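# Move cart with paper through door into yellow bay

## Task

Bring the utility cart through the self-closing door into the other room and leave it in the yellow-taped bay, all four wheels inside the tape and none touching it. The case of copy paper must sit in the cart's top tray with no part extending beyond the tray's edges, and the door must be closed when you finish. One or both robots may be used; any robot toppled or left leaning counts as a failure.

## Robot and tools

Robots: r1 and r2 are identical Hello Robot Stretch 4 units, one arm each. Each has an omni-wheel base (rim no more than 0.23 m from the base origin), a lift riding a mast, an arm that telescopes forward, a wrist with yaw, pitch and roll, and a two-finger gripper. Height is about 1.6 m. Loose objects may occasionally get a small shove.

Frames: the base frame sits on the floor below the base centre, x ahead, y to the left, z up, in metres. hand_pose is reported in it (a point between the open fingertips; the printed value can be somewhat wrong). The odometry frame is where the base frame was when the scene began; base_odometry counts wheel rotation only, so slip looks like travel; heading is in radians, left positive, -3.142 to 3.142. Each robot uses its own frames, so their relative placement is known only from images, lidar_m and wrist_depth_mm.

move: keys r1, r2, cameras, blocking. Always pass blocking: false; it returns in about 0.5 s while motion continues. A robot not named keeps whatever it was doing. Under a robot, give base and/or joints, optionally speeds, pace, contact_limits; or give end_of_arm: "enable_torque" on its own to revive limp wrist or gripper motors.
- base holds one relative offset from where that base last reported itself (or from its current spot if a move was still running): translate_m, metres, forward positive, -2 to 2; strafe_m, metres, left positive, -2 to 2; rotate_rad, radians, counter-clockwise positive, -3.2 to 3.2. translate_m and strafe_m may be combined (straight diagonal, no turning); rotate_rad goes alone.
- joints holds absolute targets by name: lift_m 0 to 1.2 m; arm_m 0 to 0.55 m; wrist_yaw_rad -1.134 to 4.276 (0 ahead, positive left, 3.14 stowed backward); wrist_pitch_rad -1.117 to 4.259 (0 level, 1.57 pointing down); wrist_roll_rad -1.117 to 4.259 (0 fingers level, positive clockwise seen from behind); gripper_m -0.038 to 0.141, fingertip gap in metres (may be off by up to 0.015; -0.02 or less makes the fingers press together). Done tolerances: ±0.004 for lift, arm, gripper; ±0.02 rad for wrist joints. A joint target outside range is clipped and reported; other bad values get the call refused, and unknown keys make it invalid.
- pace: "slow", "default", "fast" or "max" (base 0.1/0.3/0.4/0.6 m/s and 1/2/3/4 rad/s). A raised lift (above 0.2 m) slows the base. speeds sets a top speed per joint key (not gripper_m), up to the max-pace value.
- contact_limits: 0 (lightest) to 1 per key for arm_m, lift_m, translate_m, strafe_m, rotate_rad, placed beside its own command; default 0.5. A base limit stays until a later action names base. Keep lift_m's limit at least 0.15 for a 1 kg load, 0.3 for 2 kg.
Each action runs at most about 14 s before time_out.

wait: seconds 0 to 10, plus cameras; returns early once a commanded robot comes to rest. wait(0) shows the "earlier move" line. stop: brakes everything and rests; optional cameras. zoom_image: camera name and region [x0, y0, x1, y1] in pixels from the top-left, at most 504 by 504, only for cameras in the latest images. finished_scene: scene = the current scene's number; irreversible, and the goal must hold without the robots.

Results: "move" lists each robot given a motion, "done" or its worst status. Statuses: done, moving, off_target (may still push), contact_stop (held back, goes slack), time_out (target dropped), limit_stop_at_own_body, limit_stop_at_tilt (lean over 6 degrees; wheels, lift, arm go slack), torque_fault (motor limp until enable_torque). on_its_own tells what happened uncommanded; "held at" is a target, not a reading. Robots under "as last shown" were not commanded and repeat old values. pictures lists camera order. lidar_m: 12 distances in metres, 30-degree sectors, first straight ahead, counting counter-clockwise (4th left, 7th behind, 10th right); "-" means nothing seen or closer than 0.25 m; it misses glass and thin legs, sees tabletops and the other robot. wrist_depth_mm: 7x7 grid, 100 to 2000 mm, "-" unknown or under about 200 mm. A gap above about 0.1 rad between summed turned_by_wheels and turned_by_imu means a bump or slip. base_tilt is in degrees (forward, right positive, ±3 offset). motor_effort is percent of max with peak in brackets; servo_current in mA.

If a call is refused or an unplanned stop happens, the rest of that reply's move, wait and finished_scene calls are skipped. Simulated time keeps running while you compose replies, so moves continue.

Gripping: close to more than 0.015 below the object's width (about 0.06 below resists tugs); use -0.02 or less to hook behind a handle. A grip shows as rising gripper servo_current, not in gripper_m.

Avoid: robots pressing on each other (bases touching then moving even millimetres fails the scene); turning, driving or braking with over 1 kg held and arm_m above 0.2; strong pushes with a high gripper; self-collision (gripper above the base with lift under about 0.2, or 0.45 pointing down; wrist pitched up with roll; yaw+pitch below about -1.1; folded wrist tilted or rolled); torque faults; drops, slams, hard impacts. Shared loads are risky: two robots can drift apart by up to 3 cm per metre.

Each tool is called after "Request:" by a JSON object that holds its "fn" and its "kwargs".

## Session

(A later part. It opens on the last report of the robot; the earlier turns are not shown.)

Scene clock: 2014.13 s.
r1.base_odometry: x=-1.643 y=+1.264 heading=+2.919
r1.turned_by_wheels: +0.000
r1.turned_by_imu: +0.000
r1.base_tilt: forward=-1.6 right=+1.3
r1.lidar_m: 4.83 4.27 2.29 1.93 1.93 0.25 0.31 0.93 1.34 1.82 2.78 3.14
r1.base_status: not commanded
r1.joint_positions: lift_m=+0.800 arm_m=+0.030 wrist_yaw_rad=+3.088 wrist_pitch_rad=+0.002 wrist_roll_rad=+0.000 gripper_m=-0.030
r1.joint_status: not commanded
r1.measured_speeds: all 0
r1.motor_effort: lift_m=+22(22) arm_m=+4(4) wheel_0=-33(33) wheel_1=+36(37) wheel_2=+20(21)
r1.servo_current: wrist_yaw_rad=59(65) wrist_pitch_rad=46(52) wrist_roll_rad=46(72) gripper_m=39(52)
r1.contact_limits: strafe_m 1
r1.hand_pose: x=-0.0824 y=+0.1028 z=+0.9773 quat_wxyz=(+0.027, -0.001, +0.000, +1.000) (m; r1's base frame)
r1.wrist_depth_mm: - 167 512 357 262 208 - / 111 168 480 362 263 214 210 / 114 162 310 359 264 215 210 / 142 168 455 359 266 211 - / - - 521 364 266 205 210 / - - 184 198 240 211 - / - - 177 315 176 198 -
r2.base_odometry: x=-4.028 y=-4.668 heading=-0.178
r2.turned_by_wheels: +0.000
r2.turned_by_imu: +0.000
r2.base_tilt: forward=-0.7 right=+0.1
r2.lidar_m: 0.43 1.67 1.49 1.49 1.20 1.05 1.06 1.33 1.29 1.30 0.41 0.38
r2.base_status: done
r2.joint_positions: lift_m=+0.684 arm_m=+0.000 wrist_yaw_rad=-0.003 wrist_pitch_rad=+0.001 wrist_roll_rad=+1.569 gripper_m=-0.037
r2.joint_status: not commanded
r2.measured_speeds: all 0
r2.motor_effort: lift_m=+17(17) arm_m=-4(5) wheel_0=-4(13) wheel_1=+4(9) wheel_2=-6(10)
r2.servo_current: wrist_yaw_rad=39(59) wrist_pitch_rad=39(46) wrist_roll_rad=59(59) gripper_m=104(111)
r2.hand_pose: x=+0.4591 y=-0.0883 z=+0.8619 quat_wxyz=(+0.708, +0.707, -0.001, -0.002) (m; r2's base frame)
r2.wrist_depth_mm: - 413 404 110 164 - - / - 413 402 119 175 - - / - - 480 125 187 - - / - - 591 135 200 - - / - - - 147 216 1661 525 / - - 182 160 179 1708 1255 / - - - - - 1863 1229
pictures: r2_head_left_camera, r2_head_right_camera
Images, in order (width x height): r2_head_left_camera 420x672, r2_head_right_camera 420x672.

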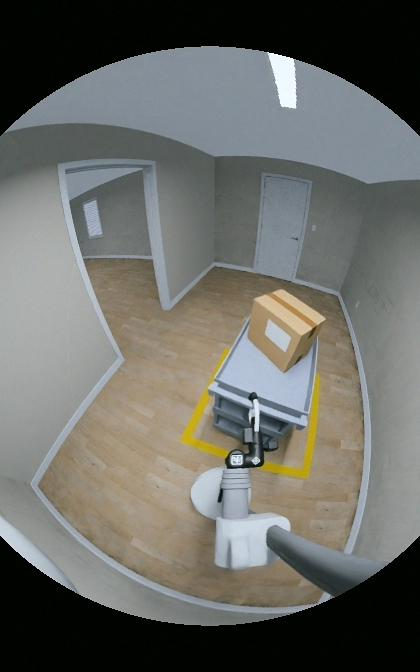

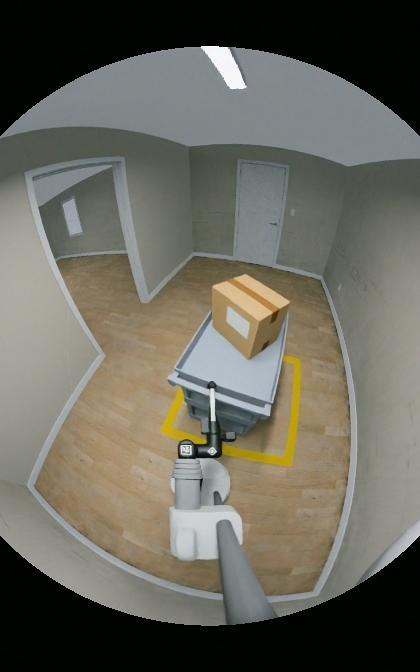

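Request:
{"fn": "move", "kwargs": {"r2": {"base":{"translate_m":-0.05},"pace":"slow"}, "blocking": false, "cameras": []}}

Request:
{"fn": "wait", "kwargs": {"seconds": 3, "cameras": []}}

Request:
{"fn": "move", "kwargs": {"r2": {"joints":{"gripper_m":0.1}}, "blocking": false, "cameras": []}}

Request:
{"fn": "wait", "kwargs": {"seconds": 3, "cameras": []}}

Request:
{"fn": "move", "kwargs": {"r2": {"base":{"translate_m":-0.5},"pace":"slow"}, "blocking": false, "cameras": []}}

Request:
{"fn": "wait", "kwargs": {"seconds": 8, "cameras": ["r2_head_camera"]}}

Scene clock: 2031.50 s.
move: r2 moving
r1: as last shown
r1.lidar_m: 4.83 4.26 2.32 1.94 1.93 0.25 0.30 0.95 1.36 1.81 2.77 3.18
r1.motor_effort: lift_m=+22(22) arm_m=+4(4) wheel_0=-33(34) wheel_1=+36(37) wheel_2=+20(21)
r1.servo_current: wrist_yaw_rad=46(59) wrist_pitch_rad=46(46) wrist_roll_rad=59(59) gripper_m=52(52)
r1.contact_limits: strafe_m 1
r1.wrist_depth_mm: - 167 512 359 263 209 - / 110 167 480 357 262 213 210 / 114 162 309 364 264 215 209 / 142 169 455 364 265 211 - / - - 517 362 266 205 211 / - - 185 198 239 211 - / - - 177 317 177 200 -
r2.base_odometry: x=-4.040 y=-4.666 heading=-0.179
r2.turned_by_wheels: +0.000
r2.turned_by_imu: +0.000
r2.base_tilt: forward=-0.6 right=+0.1
r2.lidar_m: 0.39 1.67 1.48 1.51 1.18 1.05 1.07 1.31 1.28 1.32 0.41 0.38
r2.base_status: translate_m moving
r2.joint_positions: lift_m=+0.684 arm_m=+0.000 wrist_yaw_rad=-0.003 wrist_pitch_rad=+0.001 wrist_roll_rad=+1.569 gripper_m=-0.037
r2.joint_status: not commanded
r2.measured_speeds: translate_m=-0.049 strafe_m=+0.000 rotate_rad=+0.000 lift_m=+0.000 arm_m=+0.000 wrist_yaw_rad=+0.000 wrist_pitch_rad=+0.000 wrist_roll_rad=+0.000
r2.motor_effort: lift_m=+17(17) arm_m=-4(4) wheel_0=-10(11) wheel_1=-8(8) wheel_2=+12(12)
r2.servo_current: wrist_yaw_rad=46(59) wrist_pitch_rad=39(46) wrist_roll_rad=46(52) gripper_m=104(111)
r2.hand_pose: x=+0.4591 y=-0.0883 z=+0.8619 quat_wxyz=(+0.708, +0.707, -0.001, -0.002) (m; r2's base frame)
r2.wrist_depth_mm: - 410 407 111 167 - - / - 421 407 120 176 - - / - - 484 126 188 - - / - - 597 136 202 - - / - - - 149 218 1618 521 / - - 184 163 180 1576 1205 / - - - - - 1756 1229
pictures: none
No camera images: "cameras" was empty.

Scene clock: 2032.70 s.
earlier move: r2 done
r1.base_odometry: x=-1.643 y=+1.264 heading=+2.919
r1.turned_by_wheels: +0.000
r1.turned_by_imu: +0.000
r1.base_tilt: forward=-1.6 right=+1.3
r1.lidar_m: 4.82 4.28 2.32 1.91 1.92 0.25 0.29 0.95 1.36 1.83 2.78 3.14
r1.base_status: not commanded
r1.joint_positions: lift_m=+0.800 arm_m=+0.030 wrist_yaw_rad=+3.088 wrist_pitch_rad=+0.002 wrist_roll_rad=+0.000 gripper_m=-0.030
r1.joint_status: not commanded
r1.measured_speeds: all 0
r1.motor_effort: lift_m=+22(22) arm_m=+4(4) wheel_0=-33(34) wheel_1=+36(37) wheel_2=+20(21)
r1.servo_current: wrist_yaw_rad=52(65) wrist_pitch_rad=39(52) wrist_roll_rad=33(65) gripper_m=52(52)
r1.contact_limits: strafe_m 1
r1.hand_pose: x=-0.0824 y=+0.1028 z=+0.9773 quat_wxyz=(+0.027, -0.001, +0.000, +1.000) (m; r1's base frame)
r1.wrist_depth_mm: - 167 512 355 262 209 - / 110 168 484 357 264 214 209 / 115 162 309 359 264 215 208 / 142 168 455 362 266 211 - / - - 517 364 266 205 210 / - - 184 198 239 211 - / - - 177 317 177 199 -
r2.base_odometry: x=-4.077 y=-4.659 heading=-0.178
r2.turned_by_wheels: +0.001
r2.turned_by_imu: +0.001
r2.base_tilt: forward=-0.7 right=+0.0
r2.lidar_m: 0.43 1.68 1.49 1.51 1.15 1.01 1.03 1.25 1.26 1.31 0.42 0.39
r2.base_status: done
r2.joint_positions: lift_m=+0.684 arm_m=+0.000 wrist_yaw_rad=+0.000 wrist_pitch_rad=+0.001 wrist_roll_rad=+1.569 gripper_m=-0.037
r2.joint_status: not commanded
r2.measured_speeds: all 0
r2.motor_effort: lift_m=+17(17) arm_m=-4(4) wheel_0=-3(11) wheel_1=-4(9) wheel_2=+8(12)
r2.servo_current: wrist_yaw_rad=39(59) wrist_pitch_rad=33(46) wrist_roll_rad=46(65) gripper_m=98(111)
r2.hand_pose: x=+0.4593 y=-0.0874 z=+0.8619 quat_wxyz=(+0.708, +0.707, +0.000, -0.001) (m; r2's base frame)
r2.wrist_depth_mm: - 410 399 108 163 - - / - 418 407 118 174 - - / - - 480 125 187 - - / - - 597 134 201 - - / - - - 147 217 1661 525 / - - 183 160 179 1661 1229 / - - - - - 1808 1229
wait: 1.20 of 3 s (r2 has come to rest)
pictures: none
No camera images: "cameras" was empty.

Scene clock: 2033.20 s.
move: r2 moving
r1: as last shown
r1.lidar_m: 4.79 4.24 2.31 1.92 1.92 0.25 0.30 0.94 1.36 1.84 2.77 3.15
r1.motor_effort: lift_m=+22(22) arm_m=+4(4) wheel_0=-33(33) wheel_1=+36(37) wheel_2=+20(21)
r1.servo_current: wrist_yaw_rad=39(65) wrist_pitch_rad=39(46) wrist_roll_rad=46(65) gripper_m=46(52)
r1.contact_limits: strafe_m 1
r1.wrist_depth_mm: - 167 512 359 260 208 - / 110 168 480 355 262 213 209 / 114 162 309 362 264 214 209 / 143 169 455 362 265 211 - / - - 517 364 265 204 209 / - - 185 198 238 211 - / - - 177 317 177 199 -
r2.base_odometry: x=-4.077 y=-4.659 heading=-0.178
r2.turned_by_wheels: +0.000
r2.turned_by_imu: +0.000
r2.base_tilt: forward=-0.7 right=+0.1
r2.lidar_m: 0.43 1.69 1.49 1.51 1.14 1.00 1.02 1.26 1.28 1.32 1.61 0.37
r2.base_status: not commanded
r2.joint_positions: lift_m=+0.684 arm_m=+0.000 wrist_yaw_rad=+0.000 wrist_pitch_rad=+0.001 wrist_roll_rad=+1.569 gripper_m=-0.012
r2.joint_status: gripper_m moving
r2.measured_speeds: all 0
r2.motor_effort: lift_m=+17(18) arm_m=-4(4) wheel_0=-1(2) wheel_1=-4(4) wheel_2=+6(8)
r2.servo_current: wrist_yaw_rad=39(59) wrist_pitch_rad=39(46) wrist_roll_rad=52(52) gripper_m=65(98)
r2.hand_pose: x=+0.4593 y=-0.0874 z=+0.8619 quat_wxyz=(+0.708, +0.707, +0.000, -0.001) (m; r2's base frame)
r2.wrist_depth_mm: - 415 407 113 167 - - / - 415 407 121 177 - - / - - 484 129 190 - - / - - 603 140 204 - - / - - - 151 221 1661 530 / - - 189 164 180 1661 1229 / - - - - - 1921 1229
pictures: none
No camera images: "cameras" was empty.

Scene clock: 2034.73 s.
earlier move: r2 done
r1.base_odometry: x=-1.643 y=+1.264 heading=+2.919
r1.turned_by_wheels: +0.000
r1.turned_by_imu: +0.000
r1.base_tilt: forward=-1.6 right=+1.3
r1.lidar_m: 4.81 4.26 2.30 1.94 1.90 0.25 0.30 0.96 1.36 1.82 2.78 3.17
r1.base_status: not commanded
r1.joint_positions: lift_m=+0.800 arm_m=+0.030 wrist_yaw_rad=+3.088 wrist_pitch_rad=+0.002 wrist_roll_rad=+0.000 gripper_m=-0.030
r1.joint_status: not commanded
r1.measured_speeds: all 0
r1.motor_effort: lift_m=+22(22) arm_m=+4(4) wheel_0=-33(33) wheel_1=+36(37) wheel_2=+20(21)
r1.servo_current: wrist_yaw_rad=59(72) wrist_pitch_rad=39(52) wrist_roll_rad=72(72) gripper_m=46(52)
r1.contact_limits: strafe_m 1
r1.hand_pose: x=-0.0824 y=+0.1028 z=+0.9773 quat_wxyz=(+0.027, -0.001, +0.000, +1.000) (m; r1's base frame)
r1.wrist_depth_mm: - 167 512 357 262 208 - / 111 168 480 357 264 213 211 / 115 163 310 362 264 213 209 / 142 169 452 359 264 211 - / - - 521 364 266 206 210 / - - 186 198 239 211 - / - - 177 317 177 198 -
r2.base_odometry: x=-4.077 y=-4.659 heading=-0.178
r2.turned_by_wheels: +0.000
r2.turned_by_imu: +0.000
r2.base_tilt: forward=-0.7 right=+0.1
r2.lidar_m: 0.42 1.66 1.51 1.51 1.15 1.02 1.01 1.23 1.29 1.31 0.48 0.39
r2.base_status: not commanded
r2.joint_positions: lift_m=+0.684 arm_m=+0.000 wrist_yaw_rad=+0.000 wrist_pitch_rad=+0.001 wrist_roll_rad=+1.569 gripper_m=+0.100
r2.joint_status: all done
r2.measured_speeds: all 0
r2.motor_effort: lift_m=+17(18) arm_m=-4(4) wheel_0=-1(2) wheel_1=-3(4) wheel_2=+5(8)
r2.servo_current: wrist_yaw_rad=39(59) wrist_pitch_rad=46(46) wrist_roll_rad=52(59) gripper_m=59(130)
r2.hand_pose: x=+0.4593 y=-0.0874 z=+0.8619 quat_wxyz=(+0.708, +0.707, +0.000, -0.001) (m; r2's base frame)
r2.wrist_depth_mm: - 427 424 131 184 - - / - 436 421 138 196 - - / - - 500 147 210 - - / - - 621 158 224 - - / - - - 172 238 1756 530 / - - 193 183 193 1499 488 / - - - - - 1756 1205
wait: 1.53 of 3 s (r2 has come to rest)
pictures: none
No camera images: "cameras" was empty.

Scene clock: 2035.23 s.
move: r2 moving
r1: as last shown
r1.lidar_m: 4.82 4.28 2.30 1.93 1.91 0.25 0.30 0.95 1.35 1.84 2.79 3.14
r1.motor_effort: lift_m=+22(22) arm_m=+4(4) wheel_0=-33(33) wheel_1=+37(37) wheel_2=+20(21)
r1.servo_current: wrist_yaw_rad=46(65) wrist_pitch_rad=39(39) wrist_roll_rad=52(59) gripper_m=46(46)
r1.contact_limits: strafe_m 1
r1.wrist_depth_mm: - 167 517 357 260 208 - / 110 168 480 357 263 214 209 / 115 162 307 362 264 215 209 / 143 168 455 362 265 211 - / - - 521 364 266 205 210 / - - 184 198 239 211 - / - - 176 314 177 199 -
r2.base_odometry: x=-4.089 y=-4.657 heading=-0.179
r2.turned_by_wheels: +0.000
r2.turned_by_imu: +0.000
r2.base_tilt: forward=-0.7 right=+0.0
r2.lidar_m: 0.44 1.68 1.51 1.52 1.13 0.99 1.02 1.25 1.29 1.30 1.60 0.41
r2.base_status: translate_m moving
r2.joint_positions: lift_m=+0.684 arm_m=+0.000 wrist_yaw_rad=+0.000 wrist_pitch_rad=+0.001 wrist_roll_rad=+1.569 gripper_m=+0.100
r2.joint_status: not commanded
r2.measured_speeds: translate_m=-0.049 strafe_m=+0.000 rotate_rad=-0.001 lift_m=+0.000 arm_m=+0.000 wrist_yaw_rad=+0.000 wrist_pitch_rad=+0.000 wrist_roll_rad=+0.000
r2.motor_effort: lift_m=+17(17) arm_m=-4(4) wheel_0=-5(8) wheel_1=-6(7) wheel_2=+8(10)
r2.servo_current: wrist_yaw_rad=52(52) wrist_pitch_rad=33(46) wrist_roll_rad=52(52) gripper_m=52(59)
r2.hand_pose: x=+0.4593 y=-0.0874 z=+0.8619 quat_wxyz=(+0.708, +0.707, +0.000, -0.001) (m; r2's base frame)
r2.wrist_depth_mm: - 452 442 138 193 - - / - 445 433 147 206 768 - / - - 508 159 219 - - / - - 634 229 235 - - / - - - 187 248 1863 - / - - 193 196 193 1537 477 / - - - - - 1756 1182
pictures: none
No camera images: "cameras" was empty.

Scene clock: 2041.00 s.
earlier move: r2 done
r1.base_odometry: x=-1.643 y=+1.264 heading=+2.919
r1.turned_by_wheels: +0.000
r1.turned_by_imu: +0.000
r1.base_tilt: forward=-1.5 right=+1.3
r1.lidar_m: 4.83 4.25 2.31 1.94 1.92 0.25 0.30 0.91 1.37 1.83 2.80 3.15
r1.base_status: not commanded
r1.joint_positions: lift_m=+0.800 arm_m=+0.030 wrist_yaw_rad=+3.088 wrist_pitch_rad=+0.002 wrist_roll_rad=+0.000 gripper_m=-0.030
r1.joint_status: not commanded
r1.measured_speeds: all 0
r1.motor_effort: lift_m=+22(22) arm_m=+4(4) wheel_0=-33(34) wheel_1=+36(37) wheel_2=+20(21)
r1.servo_current: wrist_yaw_rad=26(72) wrist_pitch_rad=39(52) wrist_roll_rad=65(72) gripper_m=39(52)
r1.contact_limits: strafe_m 1
r1.hand_pose: x=-0.0824 y=+0.1028 z=+0.9773 quat_wxyz=(+0.027, -0.001, +0.000, +1.000) (m; r1's base frame)
r1.wrist_depth_mm: - 167 512 357 262 208 - / 110 167 480 359 263 213 209 / 114 162 307 362 266 214 210 / 143 168 452 362 266 211 - / - - 521 364 266 206 210 / - - 185 198 240 211 - / - - 177 317 177 200 -
r2.base_odometry: x=-4.569 y=-4.570 heading=-0.179
r2.turned_by_wheels: +0.000
r2.turned_by_imu: +0.001
r2.base_tilt: forward=-0.7 right=+0.1
r2.lidar_m: 0.88 1.87 1.67 0.95 0.62 0.51 0.55 0.70 1.10 1.14 1.38 0.87
r2.base_status: done
r2.joint_positions: lift_m=+0.684 arm_m=+0.000 wrist_yaw_rad=+0.000 wrist_pitch_rad=+0.001 wrist_roll_rad=+1.569 gripper_m=+0.100
r2.joint_status: not commanded
r2.measured_speeds: all 0
r2.motor_effort: lift_m=+17(18) arm_m=-4(4) wheel_0=-4(11) wheel_1=-4(8) wheel_2=+6(11)
r2.servo_current: wrist_yaw_rad=46(59) wrist_pitch_rad=33(52) wrist_roll_rad=39(72) gripper_m=52(59)
r2.hand_pose: x=+0.4593 y=-0.0874 z=+0.8619 quat_wxyz=(+0.708, +0.707, +0.000, -0.001) (m; r2's base frame)
r2.wrist_depth_mm: - - - - - 1708 1160 / - - - 931 - 640 - / - - 991 891 - 676 - / - - - 1060 - 732 - / - - - - - 798 - / - - 192 - 194 1499 1205 / - - - - - 1863 1205
wait: 5.77 of 8 s (r2 has come to rest)
pictures: r2_head_camera
Images, in order (width x height): r2_head_camera 420x560.

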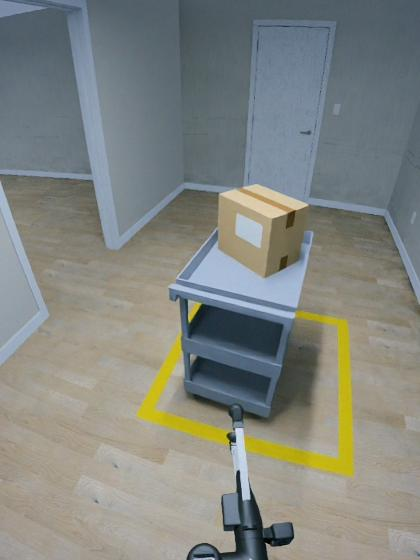

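Request:
{"fn": "zoom_image", "kwargs": {"camera": "r2_head_camera", "region": [130, 290, 370, 490]}}

Request:
{"fn": "zoom_image", "kwargs": {"camera": "r2_head_camera", "region": [160, 160, 330, 320]}}

Request:
{"fn": "move", "kwargs": {"r1": {"base":{"translate_m":0.5,"strafe_m":0.3}}, "blocking": false, "cameras": []}}

Request:
{"fn": "wait", "kwargs": {"seconds": 4, "cameras": ["r1_head_left_camera"]}}

Scaled by 2.100 from the camera's 420x560 image, which has a finer 1200x1600 frame.

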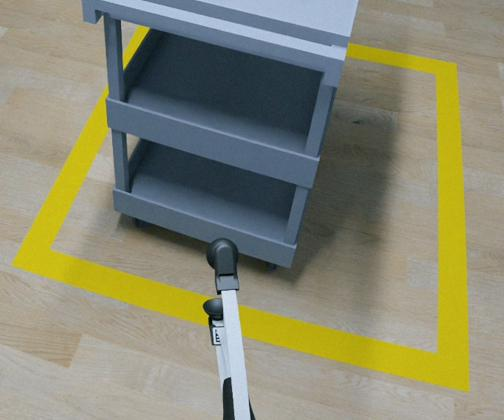

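Scaled by 2.965 from the camera's 420x560 image, which has a finer 1200x1600 frame.

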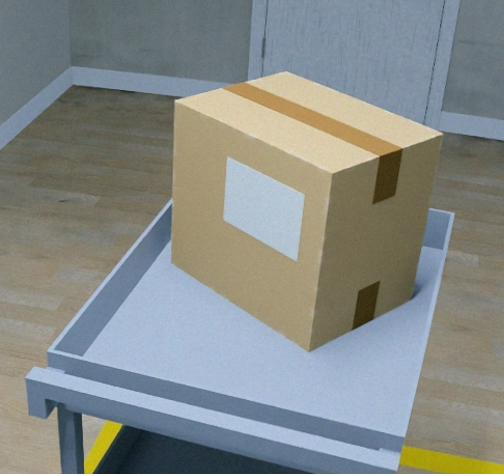

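Scene clock: 2048.23 s.
move: r1 contact_stop
r1.base_odometry: x=-1.644 y=+1.266 heading=+2.922
r1.turned_by_wheels: +0.004
r1.turned_by_imu: +0.002
r1.base_tilt: forward=-1.6 right=+1.3
r1.lidar_m: 4.84 4.28 2.30 1.91 1.93 0.25 0.30 0.96 1.36 1.83 2.79 3.16
r1.base_status: translate_m contact_stop; strafe_m contact_stop
r1.joint_positions: lift_m=+0.800 arm_m=+0.030 wrist_yaw_rad=+3.088 wrist_pitch_rad=+0.002 wrist_roll_rad=+0.000 gripper_m=-0.030
r1.joint_status: not commanded
r1.measured_speeds: all 0
r1.on_its_own: the wheels are slack since a contact_stop
r1.motor_effort: lift_m=+22(22) arm_m=+3(4) wheel_0=+0(34) wheel_1=+1(38) wheel_2=+0(18)
r1.servo_current: wrist_yaw_rad=59(59) wrist_pitch_rad=39(46) wrist_roll_rad=39(72) gripper_m=46(46)
r1.hand_pose: x=-0.0824 y=+0.1028 z=+0.9773 quat_wxyz=(+0.027, -0.001, +0.000, +1.000) (m; r1's base frame)
r1.wrist_depth_mm: - 167 512 355 260 207 - / 111 168 480 357 263 213 203 / 115 163 314 357 262 210 211 / 138 169 449 362 265 210 - / - - 521 364 266 204 210 / - - 185 198 238 210 205 / - - 177 314 177 198 -
r2: as last shown
r2.base_odometry: x=-4.569 y=-4.570 heading=-0.178
r2.turned_by_imu: +0.000
r2.base_tilt: forward=-0.6 right=+0.1
r2.lidar_m: 0.88 1.86 1.67 0.97 0.60 0.53 0.55 0.69 1.10 1.12 1.41 0.87
r2.motor_effort: lift_m=+17(17) arm_m=-4(4) wheel_0=-4(4) wheel_1=-4(4) wheel_2=+6(6)
r2.servo_current: wrist_yaw_rad=39(52) wrist_pitch_rad=46(46) wrist_roll_rad=46(59) gripper_m=46(59)
r2.wrist_depth_mm: - - - - - 1708 1160 / - - - 931 - 647 - / - - 991 878 - 683 - / - - - 1042 - 732 - / - - - - - 788 - / - - 193 - 193 1537 1205 / - - - - - 1863 1182
pictures: none
No camera images: "cameras" was empty.

not run: a stop that you did not command came earlier in this reply.

Request:
{"fn": "wait", "kwargs": {"seconds": 0.5, "cameras": ["r1_head_camera","r1_head_left_camera","r1_head_right_camera"]}}

Scene clock: 2052.43 s.
earlier move: r1 contact_stop
r1.base_odometry: x=-1.644 y=+1.266 heading=+2.922
r1.turned_by_wheels: +0.000
r1.turned_by_imu: +0.000
r1.base_tilt: forward=-1.6 right=+1.3
r1.lidar_m: 4.82 4.24 2.32 1.94 1.91 0.25 0.29 0.96 1.36 1.85 2.78 3.18
r1.base_status: translate_m contact_stop (by the wheels' count: +0.001 of +0.500); strafe_m contact_stop (by the wheels' count: -0.001 of +0.300)
r1.joint_positions: lift_m=+0.800 arm_m=+0.030 wrist_yaw_rad=+3.088 wrist_pitch_rad=+0.002 wrist_roll_rad=+0.000 gripper_m=-0.030
r1.joint_status: not commanded
r1.measured_speeds: all 0
r1.on_its_own: the wheels are slack since a contact_stop
r1.motor_effort: lift_m=+22(22) arm_m=+4(4) wheel_0=+0(34) wheel_1=+0(38) wheel_2=+0(18)
r1.servo_current: wrist_yaw_rad=65(65) wrist_pitch_rad=46(46) wrist_roll_rad=59(72) gripper_m=46(46)
r1.hand_pose: x=-0.0824 y=+0.1028 z=+0.9773 quat_wxyz=(+0.027, -0.001, +0.000, +1.000) (m; r1's base frame)
r1.wrist_depth_mm: - 167 508 355 260 208 - / 111 168 480 355 262 213 204 / 115 163 314 359 265 209 210 / 138 168 449 359 266 210 - / - - 521 364 266 203 211 / - - 185 198 238 211 204 / - - 177 315 177 198 -
r2.base_odometry: x=-4.569 y=-4.570 heading=-0.178
r2.turned_by_wheels: +0.000
r2.turned_by_imu: +0.000
r2.base_tilt: forward=-0.6 right=+0.1
r2.lidar_m: 0.85 1.88 1.67 0.99 0.63 0.54 0.55 0.69 1.14 1.13 1.38 0.87
r2.base_status: not commanded
r2.joint_positions: lift_m=+0.684 arm_m=+0.000 wrist_yaw_rad=+0.000 wrist_pitch_rad=+0.001 wrist_roll_rad=+1.569 gripper_m=+0.100
r2.joint_status: not commanded
r2.measured_speeds: all 0
r2.motor_effort: lift_m=+17(17) arm_m=-4(4) wheel_0=-4(4) wheel_1=-4(4) wheel_2=+6(6)
r2.servo_current: wrist_yaw_rad=46(52) wrist_pitch_rad=46(46) wrist_roll_rad=46(59) gripper_m=46(59)
r2.hand_pose: x=+0.4593 y=-0.0874 z=+0.8619 quat_wxyz=(+0.708, +0.707, +0.000, -0.001) (m; r2's base frame)
r2.wrist_depth_mm: - - - - - 1661 1138 / - - - 917 - 640 - / - - 991 878 - 676 - / - - - 1025 - 732 - / - - - - - 798 - / - - 193 - 194 1537 1229 / - - - - - 1921 1182
wait: 0.00 of 0.5 s (r1 has come to rest)
pictures: r1_head_camera, r1_head_left_camera, r1_head_right_camera
Images, in order (width x height): r1_head_camera 420x560, r1_head_left_camera 420x672, r1_head_right_camera 420x672.

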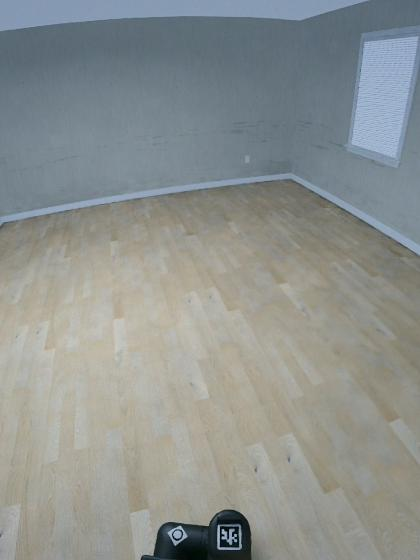

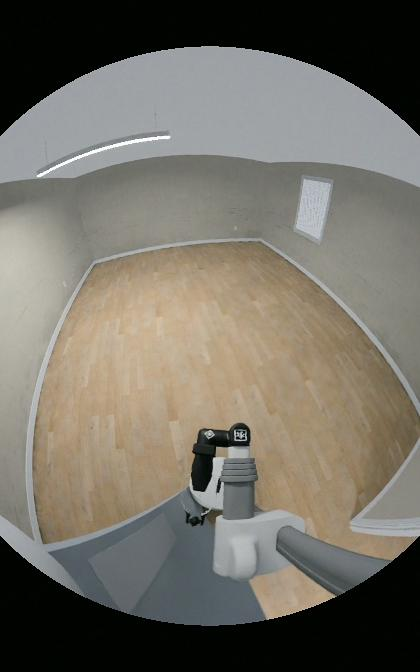

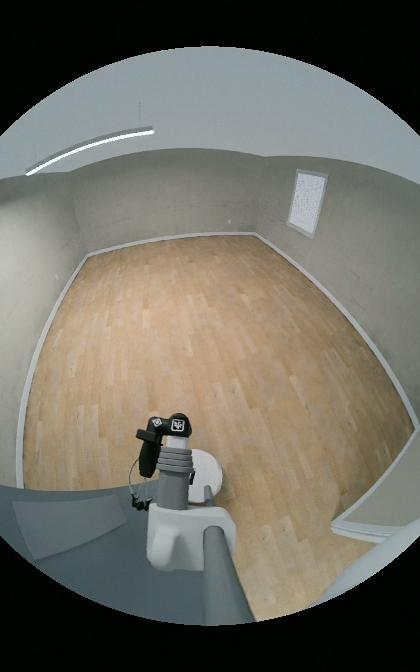

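Request:
{"fn": "move", "kwargs": {"r1": {"base":{"translate_m":0.8},"pace":"slow"}, "blocking": false, "cameras": []}}

Request:
{"fn": "wait", "kwargs": {"seconds": 9, "cameras": ["r1_head_left_camera","r2_head_left_camera"]}}

Scene clock: 2059.70 s.
move: r1 moving
r1.base_odometry: x=-1.656 y=+1.268 heading=+2.923
r1.turned_by_wheels: +0.000
r1.turned_by_imu: +0.000
r1.base_tilt: forward=-1.6 right=+1.3
r1.lidar_m: 4.82 4.26 2.29 1.94 1.92 0.25 0.30 0.98 1.36 1.88 2.79 3.17
r1.base_status: translate_m moving
r1.joint_positions: lift_m=+0.800 arm_m=+0.030 wrist_yaw_rad=+3.088 wrist_pitch_rad=+0.002 wrist_roll_rad=+0.000 gripper_m=-0.030
r1.joint_status: not commanded
r1.measured_speeds: translate_m=+0.048 strafe_m=+0.000 rotate_rad=-0.003 lift_m=+0.000 arm_m=+0.000 wrist_yaw_rad=+0.000 wrist_pitch_rad=+0.000 wrist_roll_rad=+0.000
r1.motor_effort: lift_m=+22(22) arm_m=+3(4) wheel_0=+4(5) wheel_1=+6(9) wheel_2=-4(5)
r1.servo_current: wrist_yaw_rad=33(52) wrist_pitch_rad=39(46) wrist_roll_rad=33(59) gripper_m=52(52)
r1.hand_pose: x=-0.0824 y=+0.1028 z=+0.9773 quat_wxyz=(+0.027, -0.001, +0.000, +1.000) (m; r1's base frame)
r1.wrist_depth_mm: - 167 512 357 262 213 - / 111 168 480 359 262 213 - / 115 163 315 359 264 213 - / 138 169 452 359 264 213 - / - - 492 364 265 214 - / - - 183 198 238 214 - / - - 177 315 177 208 -
r2: as last shown
r2.base_tilt: forward=-0.6 right=+0.0
r2.lidar_m: 0.87 1.87 1.65 0.98 0.62 0.54 0.54 0.69 1.12 1.15 1.39 0.86
r2.servo_current: wrist_yaw_rad=59(59) wrist_pitch_rad=33(46) wrist_roll_rad=52(52) gripper_m=52(59)
r2.wrist_depth_mm: - - - - - 1661 1160 / - - - 917 - 654 - / - - 991 891 - 683 - / - - - 1025 - 723 - / - - - - - 788 - / - - 193 - 193 1537 1205 / - - - - - 1921 1182
pictures: none
No camera images: "cameras" was empty.

Scene clock: 2068.50 s.
earlier move: r1 done
r1.base_odometry: x=-2.424 y=+1.439 heading=+2.922
r1.turned_by_wheels: +0.000
r1.turned_by_imu: +0.000
r1.base_tilt: forward=-1.6 right=+1.3
r1.lidar_m: 4.06 4.05 2.59 2.17 2.15 2.07 1.69 1.71 1.96 2.54 2.54 2.88
r1.base_status: done
r1.joint_positions: lift_m=+0.800 arm_m=+0.030 wrist_yaw_rad=+3.088 wrist_pitch_rad=+0.002 wrist_roll_rad=+0.000 gripper_m=-0.030
r1.joint_status: not commanded
r1.measured_speeds: all 0
r1.motor_effort: lift_m=+22(22) arm_m=+4(4) wheel_0=+3(7) wheel_1=+1(11) wheel_2=-2(6)
r1.servo_current: wrist_yaw_rad=46(72) wrist_pitch_rad=46(52) wrist_roll_rad=33(78) gripper_m=39(59)
r1.hand_pose: x=-0.0824 y=+0.1028 z=+0.9773 quat_wxyz=(+0.027, -0.001, +0.000, +1.000) (m; r1's base frame)
r1.wrist_depth_mm: - 168 - - - - - / 112 168 - - - - - / 116 164 228 - - - - / 144 169 257 - - - - / - - - - - - - / - - 182 198 - - - / - 138 167 182 156 - -
r2.base_odometry: x=-4.569 y=-4.570 heading=-0.178
r2.turned_by_wheels: +0.000
r2.turned_by_imu: +0.001
r2.base_tilt: forward=-0.7 right=+0.1
r2.lidar_m: 0.87 1.87 1.67 0.97 0.60 0.51 0.56 0.66 1.11 1.11 1.38 0.84
r2.base_status: not commanded
r2.joint_positions: lift_m=+0.684 arm_m=+0.000 wrist_yaw_rad=+0.000 wrist_pitch_rad=+0.001 wrist_roll_rad=+1.569 gripper_m=+0.100
r2.joint_status: not commanded
r2.measured_speeds: all 0
r2.motor_effort: lift_m=+17(17) arm_m=-4(5) wheel_0=-3(4) wheel_1=-4(4) wheel_2=+6(6)
r2.servo_current: wrist_yaw_rad=33(65) wrist_pitch_rad=39(52) wrist_roll_rad=46(65) gripper_m=59(59)
r2.hand_pose: x=+0.4593 y=-0.0874 z=+0.8619 quat_wxyz=(+0.708, +0.707, +0.000, -0.001) (m; r2's base frame)
r2.wrist_depth_mm: - - - - - 1708 1160 / - - - 917 - 647 - / - - 976 878 - 683 - / - - - 1042 - 723 - / - - - - - 788 - / - - 192 - 195 1499 1205 / - - - - - 1863 1205
wait: 8.80 of 9 s (r1 has come to rest)
pictures: r1_head_left_camera, r2_head_left_camera
Images, in order (width x height): r1_head_left_camera 420x672, r2_head_left_camera 420x672.

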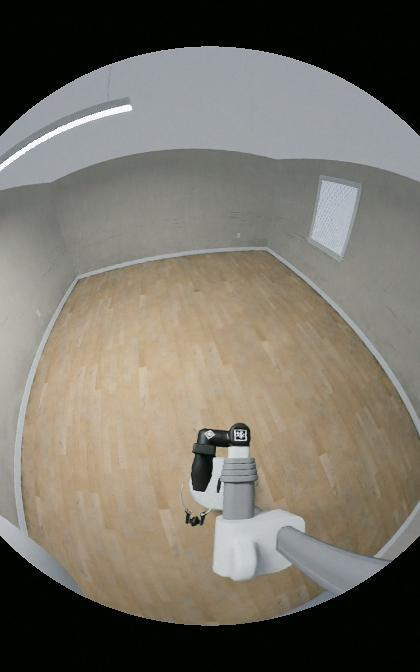

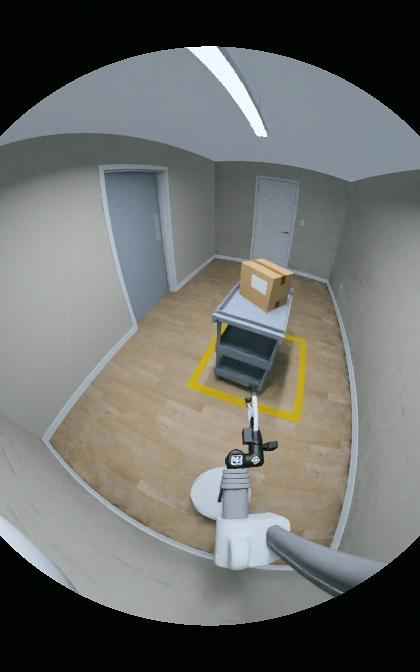

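Request:
{"fn": "move", "kwargs": {"r2": {"base":{"strafe_m":-0.55},"joints":{"gripper_m":0.0}}, "blocking": false, "cameras": []}}

Request:
{"fn": "wait", "kwargs": {"seconds": 4, "cameras": ["r2_head_camera"]}}

Request:
{"fn": "zoom_image", "kwargs": {"camera": "r2_head_camera", "region": [0, 200, 300, 480]}}

Request:
{"fn": "zoom_image", "kwargs": {"camera": "r2_head_camera", "region": [0, 0, 160, 260]}}

Scene clock: 2076.10 s.
move: r2 moving
r1: as last shown
r1.lidar_m: 4.06 4.05 2.61 2.15 2.17 2.07 1.71 1.71 1.99 2.57 2.54 2.88
r1.motor_effort: lift_m=+22(22) arm_m=+4(4) wheel_0=+3(3) wheel_1=+1(1) wheel_2=-2(2)
r1.servo_current: wrist_yaw_rad=39(52) wrist_pitch_rad=52(52) wrist_roll_rad=33(52) gripper_m=39(52)
r1.wrist_depth_mm: - 168 - - - - - / 112 167 - - - - - / 116 164 228 - - - - / 144 168 258 - - - - / - - - - - - - / - - 182 198 - - - / - 138 168 182 156 - -
r2.base_odometry: x=-4.575 y=-4.605 heading=-0.179
r2.turned_by_wheels: +0.000
r2.turned_by_imu: +0.000
r2.base_tilt: forward=-0.7 right=+0.1
r2.lidar_m: 0.87 1.92 1.70 1.01 0.63 0.53 0.55 0.70 1.09 1.10 1.34 0.86
r2.base_status: strafe_m moving
r2.joint_positions: lift_m=+0.684 arm_m=+0.000 wrist_yaw_rad=+0.000 wrist_pitch_rad=+0.001 wrist_roll_rad=+1.569 gripper_m=+0.083
r2.joint_status: gripper_m moving
r2.measured_speeds: translate_m=+0.000 strafe_m=-0.140 rotate_rad=+0.000 lift_m=+0.000 arm_m=+0.000 wrist_yaw_rad=+0.000 wrist_pitch_rad=+0.000 wrist_roll_rad=+0.000
r2.motor_effort: lift_m=+17(18) arm_m=-4(4) wheel_0=+7(11) wheel_1=-11(11) wheel_2=+0(5)
r2.servo_current: wrist_yaw_rad=39(65) wrist_pitch_rad=39(46) wrist_roll_rad=39(52) gripper_m=98(98)
r2.hand_pose: x=+0.4593 y=-0.0874 z=+0.8619 quat_wxyz=(+0.708, +0.707, +0.000, -0.001) (m; r2's base frame)
r2.wrist_depth_mm: - - - - - 1808 1182 / - - - 976 - 661 - / - - 946 891 - 661 - / - - - 1008 - 707 - / - - - - - 788 - / - - 196 - 191 1537 1182 / - - - - - 1863 1205
pictures: none
No camera images: "cameras" was empty.

Scene clock: 2078.87 s.
earlier move: r2 done
r1.base_odometry: x=-2.424 y=+1.439 heading=+2.922
r1.turned_by_wheels: +0.000
r1.turned_by_imu: +0.000
r1.base_tilt: forward=-1.6 right=+1.3
r1.lidar_m: 4.05 4.05 2.59 2.18 2.17 2.09 1.70 1.71 1.98 2.56 2.55 2.89
r1.base_status: not commanded
r1.joint_positions: lift_m=+0.800 arm_m=+0.030 wrist_yaw_rad=+3.088 wrist_pitch_rad=+0.002 wrist_roll_rad=+0.000 gripper_m=-0.030
r1.joint_status: not commanded
r1.measured_speeds: all 0
r1.motor_effort: lift_m=+22(22) arm_m=+4(4) wheel_0=+2(3) wheel_1=+1(2) wheel_2=-2(2)
r1.servo_current: wrist_yaw_rad=46(72) wrist_pitch_rad=39(52) wrist_roll_rad=46(65) gripper_m=46(52)
r1.hand_pose: x=-0.0824 y=+0.1028 z=+0.9773 quat_wxyz=(+0.027, -0.001, +0.000, +1.000) (m; r1's base frame)
r1.wrist_depth_mm: - 167 - - - - - / 112 168 - - - - - / 116 164 228 - - - - / 144 169 257 - - - - / - - - - - - - / - - 182 198 - - - / - 138 167 182 156 - -
r2.base_odometry: x=-4.667 y=-5.111 heading=-0.179
r2.turned_by_wheels: +0.000
r2.turned_by_imu: -0.001
r2.base_tilt: forward=-0.7 right=+0.1
r2.lidar_m: 0.87 0.84 2.18 1.32 0.82 0.72 0.74 0.69 0.60 0.60 0.75 1.47
r2.base_status: done
r2.joint_positions: lift_m=+0.684 arm_m=+0.000 wrist_yaw_rad=+0.000 wrist_pitch_rad=+0.001 wrist_roll_rad=+1.569 gripper_m=+0.001
r2.joint_status: all done
r2.measured_speeds: all 0
r2.motor_effort: lift_m=+17(18) arm_m=-4(4) wheel_0=+1(15) wheel_1=-3(12) wheel_2=+0(5)
r2.servo_current: wrist_yaw_rad=39(65) wrist_pitch_rad=39(46) wrist_roll_rad=39(59) gripper_m=65(150)
r2.hand_pose: x=+0.4593 y=-0.0874 z=+0.8619 quat_wxyz=(+0.708, +0.707, +0.000, -0.001) (m; r2's base frame)
r2.wrist_depth_mm: - - - - - 1661 1182 / - - - - - 1708 1229 / - - - - - 1708 1182 / - - - - - 1756 1182 / - - - - - 1255 1042 / - - 976 193 175 866 - / - - 917 - - - -
wait: 2.77 of 4 s (r2 has come to rest)
pictures: r2_head_camera
Images, in order (width x height): r2_head_camera 420x560.

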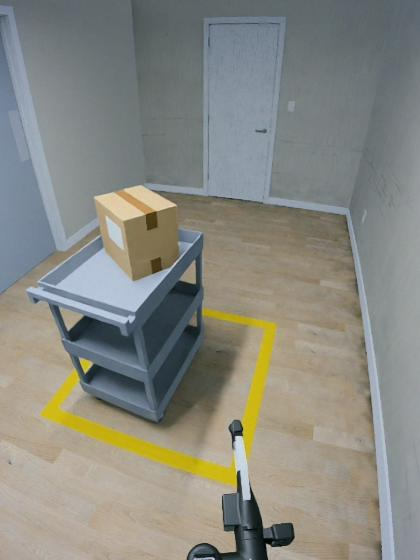

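Scaled by 1.680 from the camera's 420x560 image, which has a finer 1200x1600 frame.

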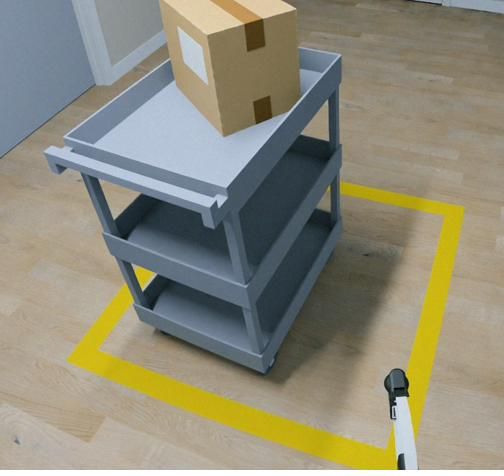

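Scaled by 1.938 from the camera's 420x560 image, which has a finer 1200x1600 frame.

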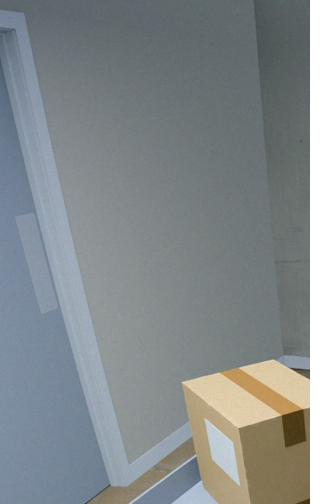

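Request:
{"fn": "finished_scene", "kwargs": {"scene": 1}}

The scene is finished: the task was done.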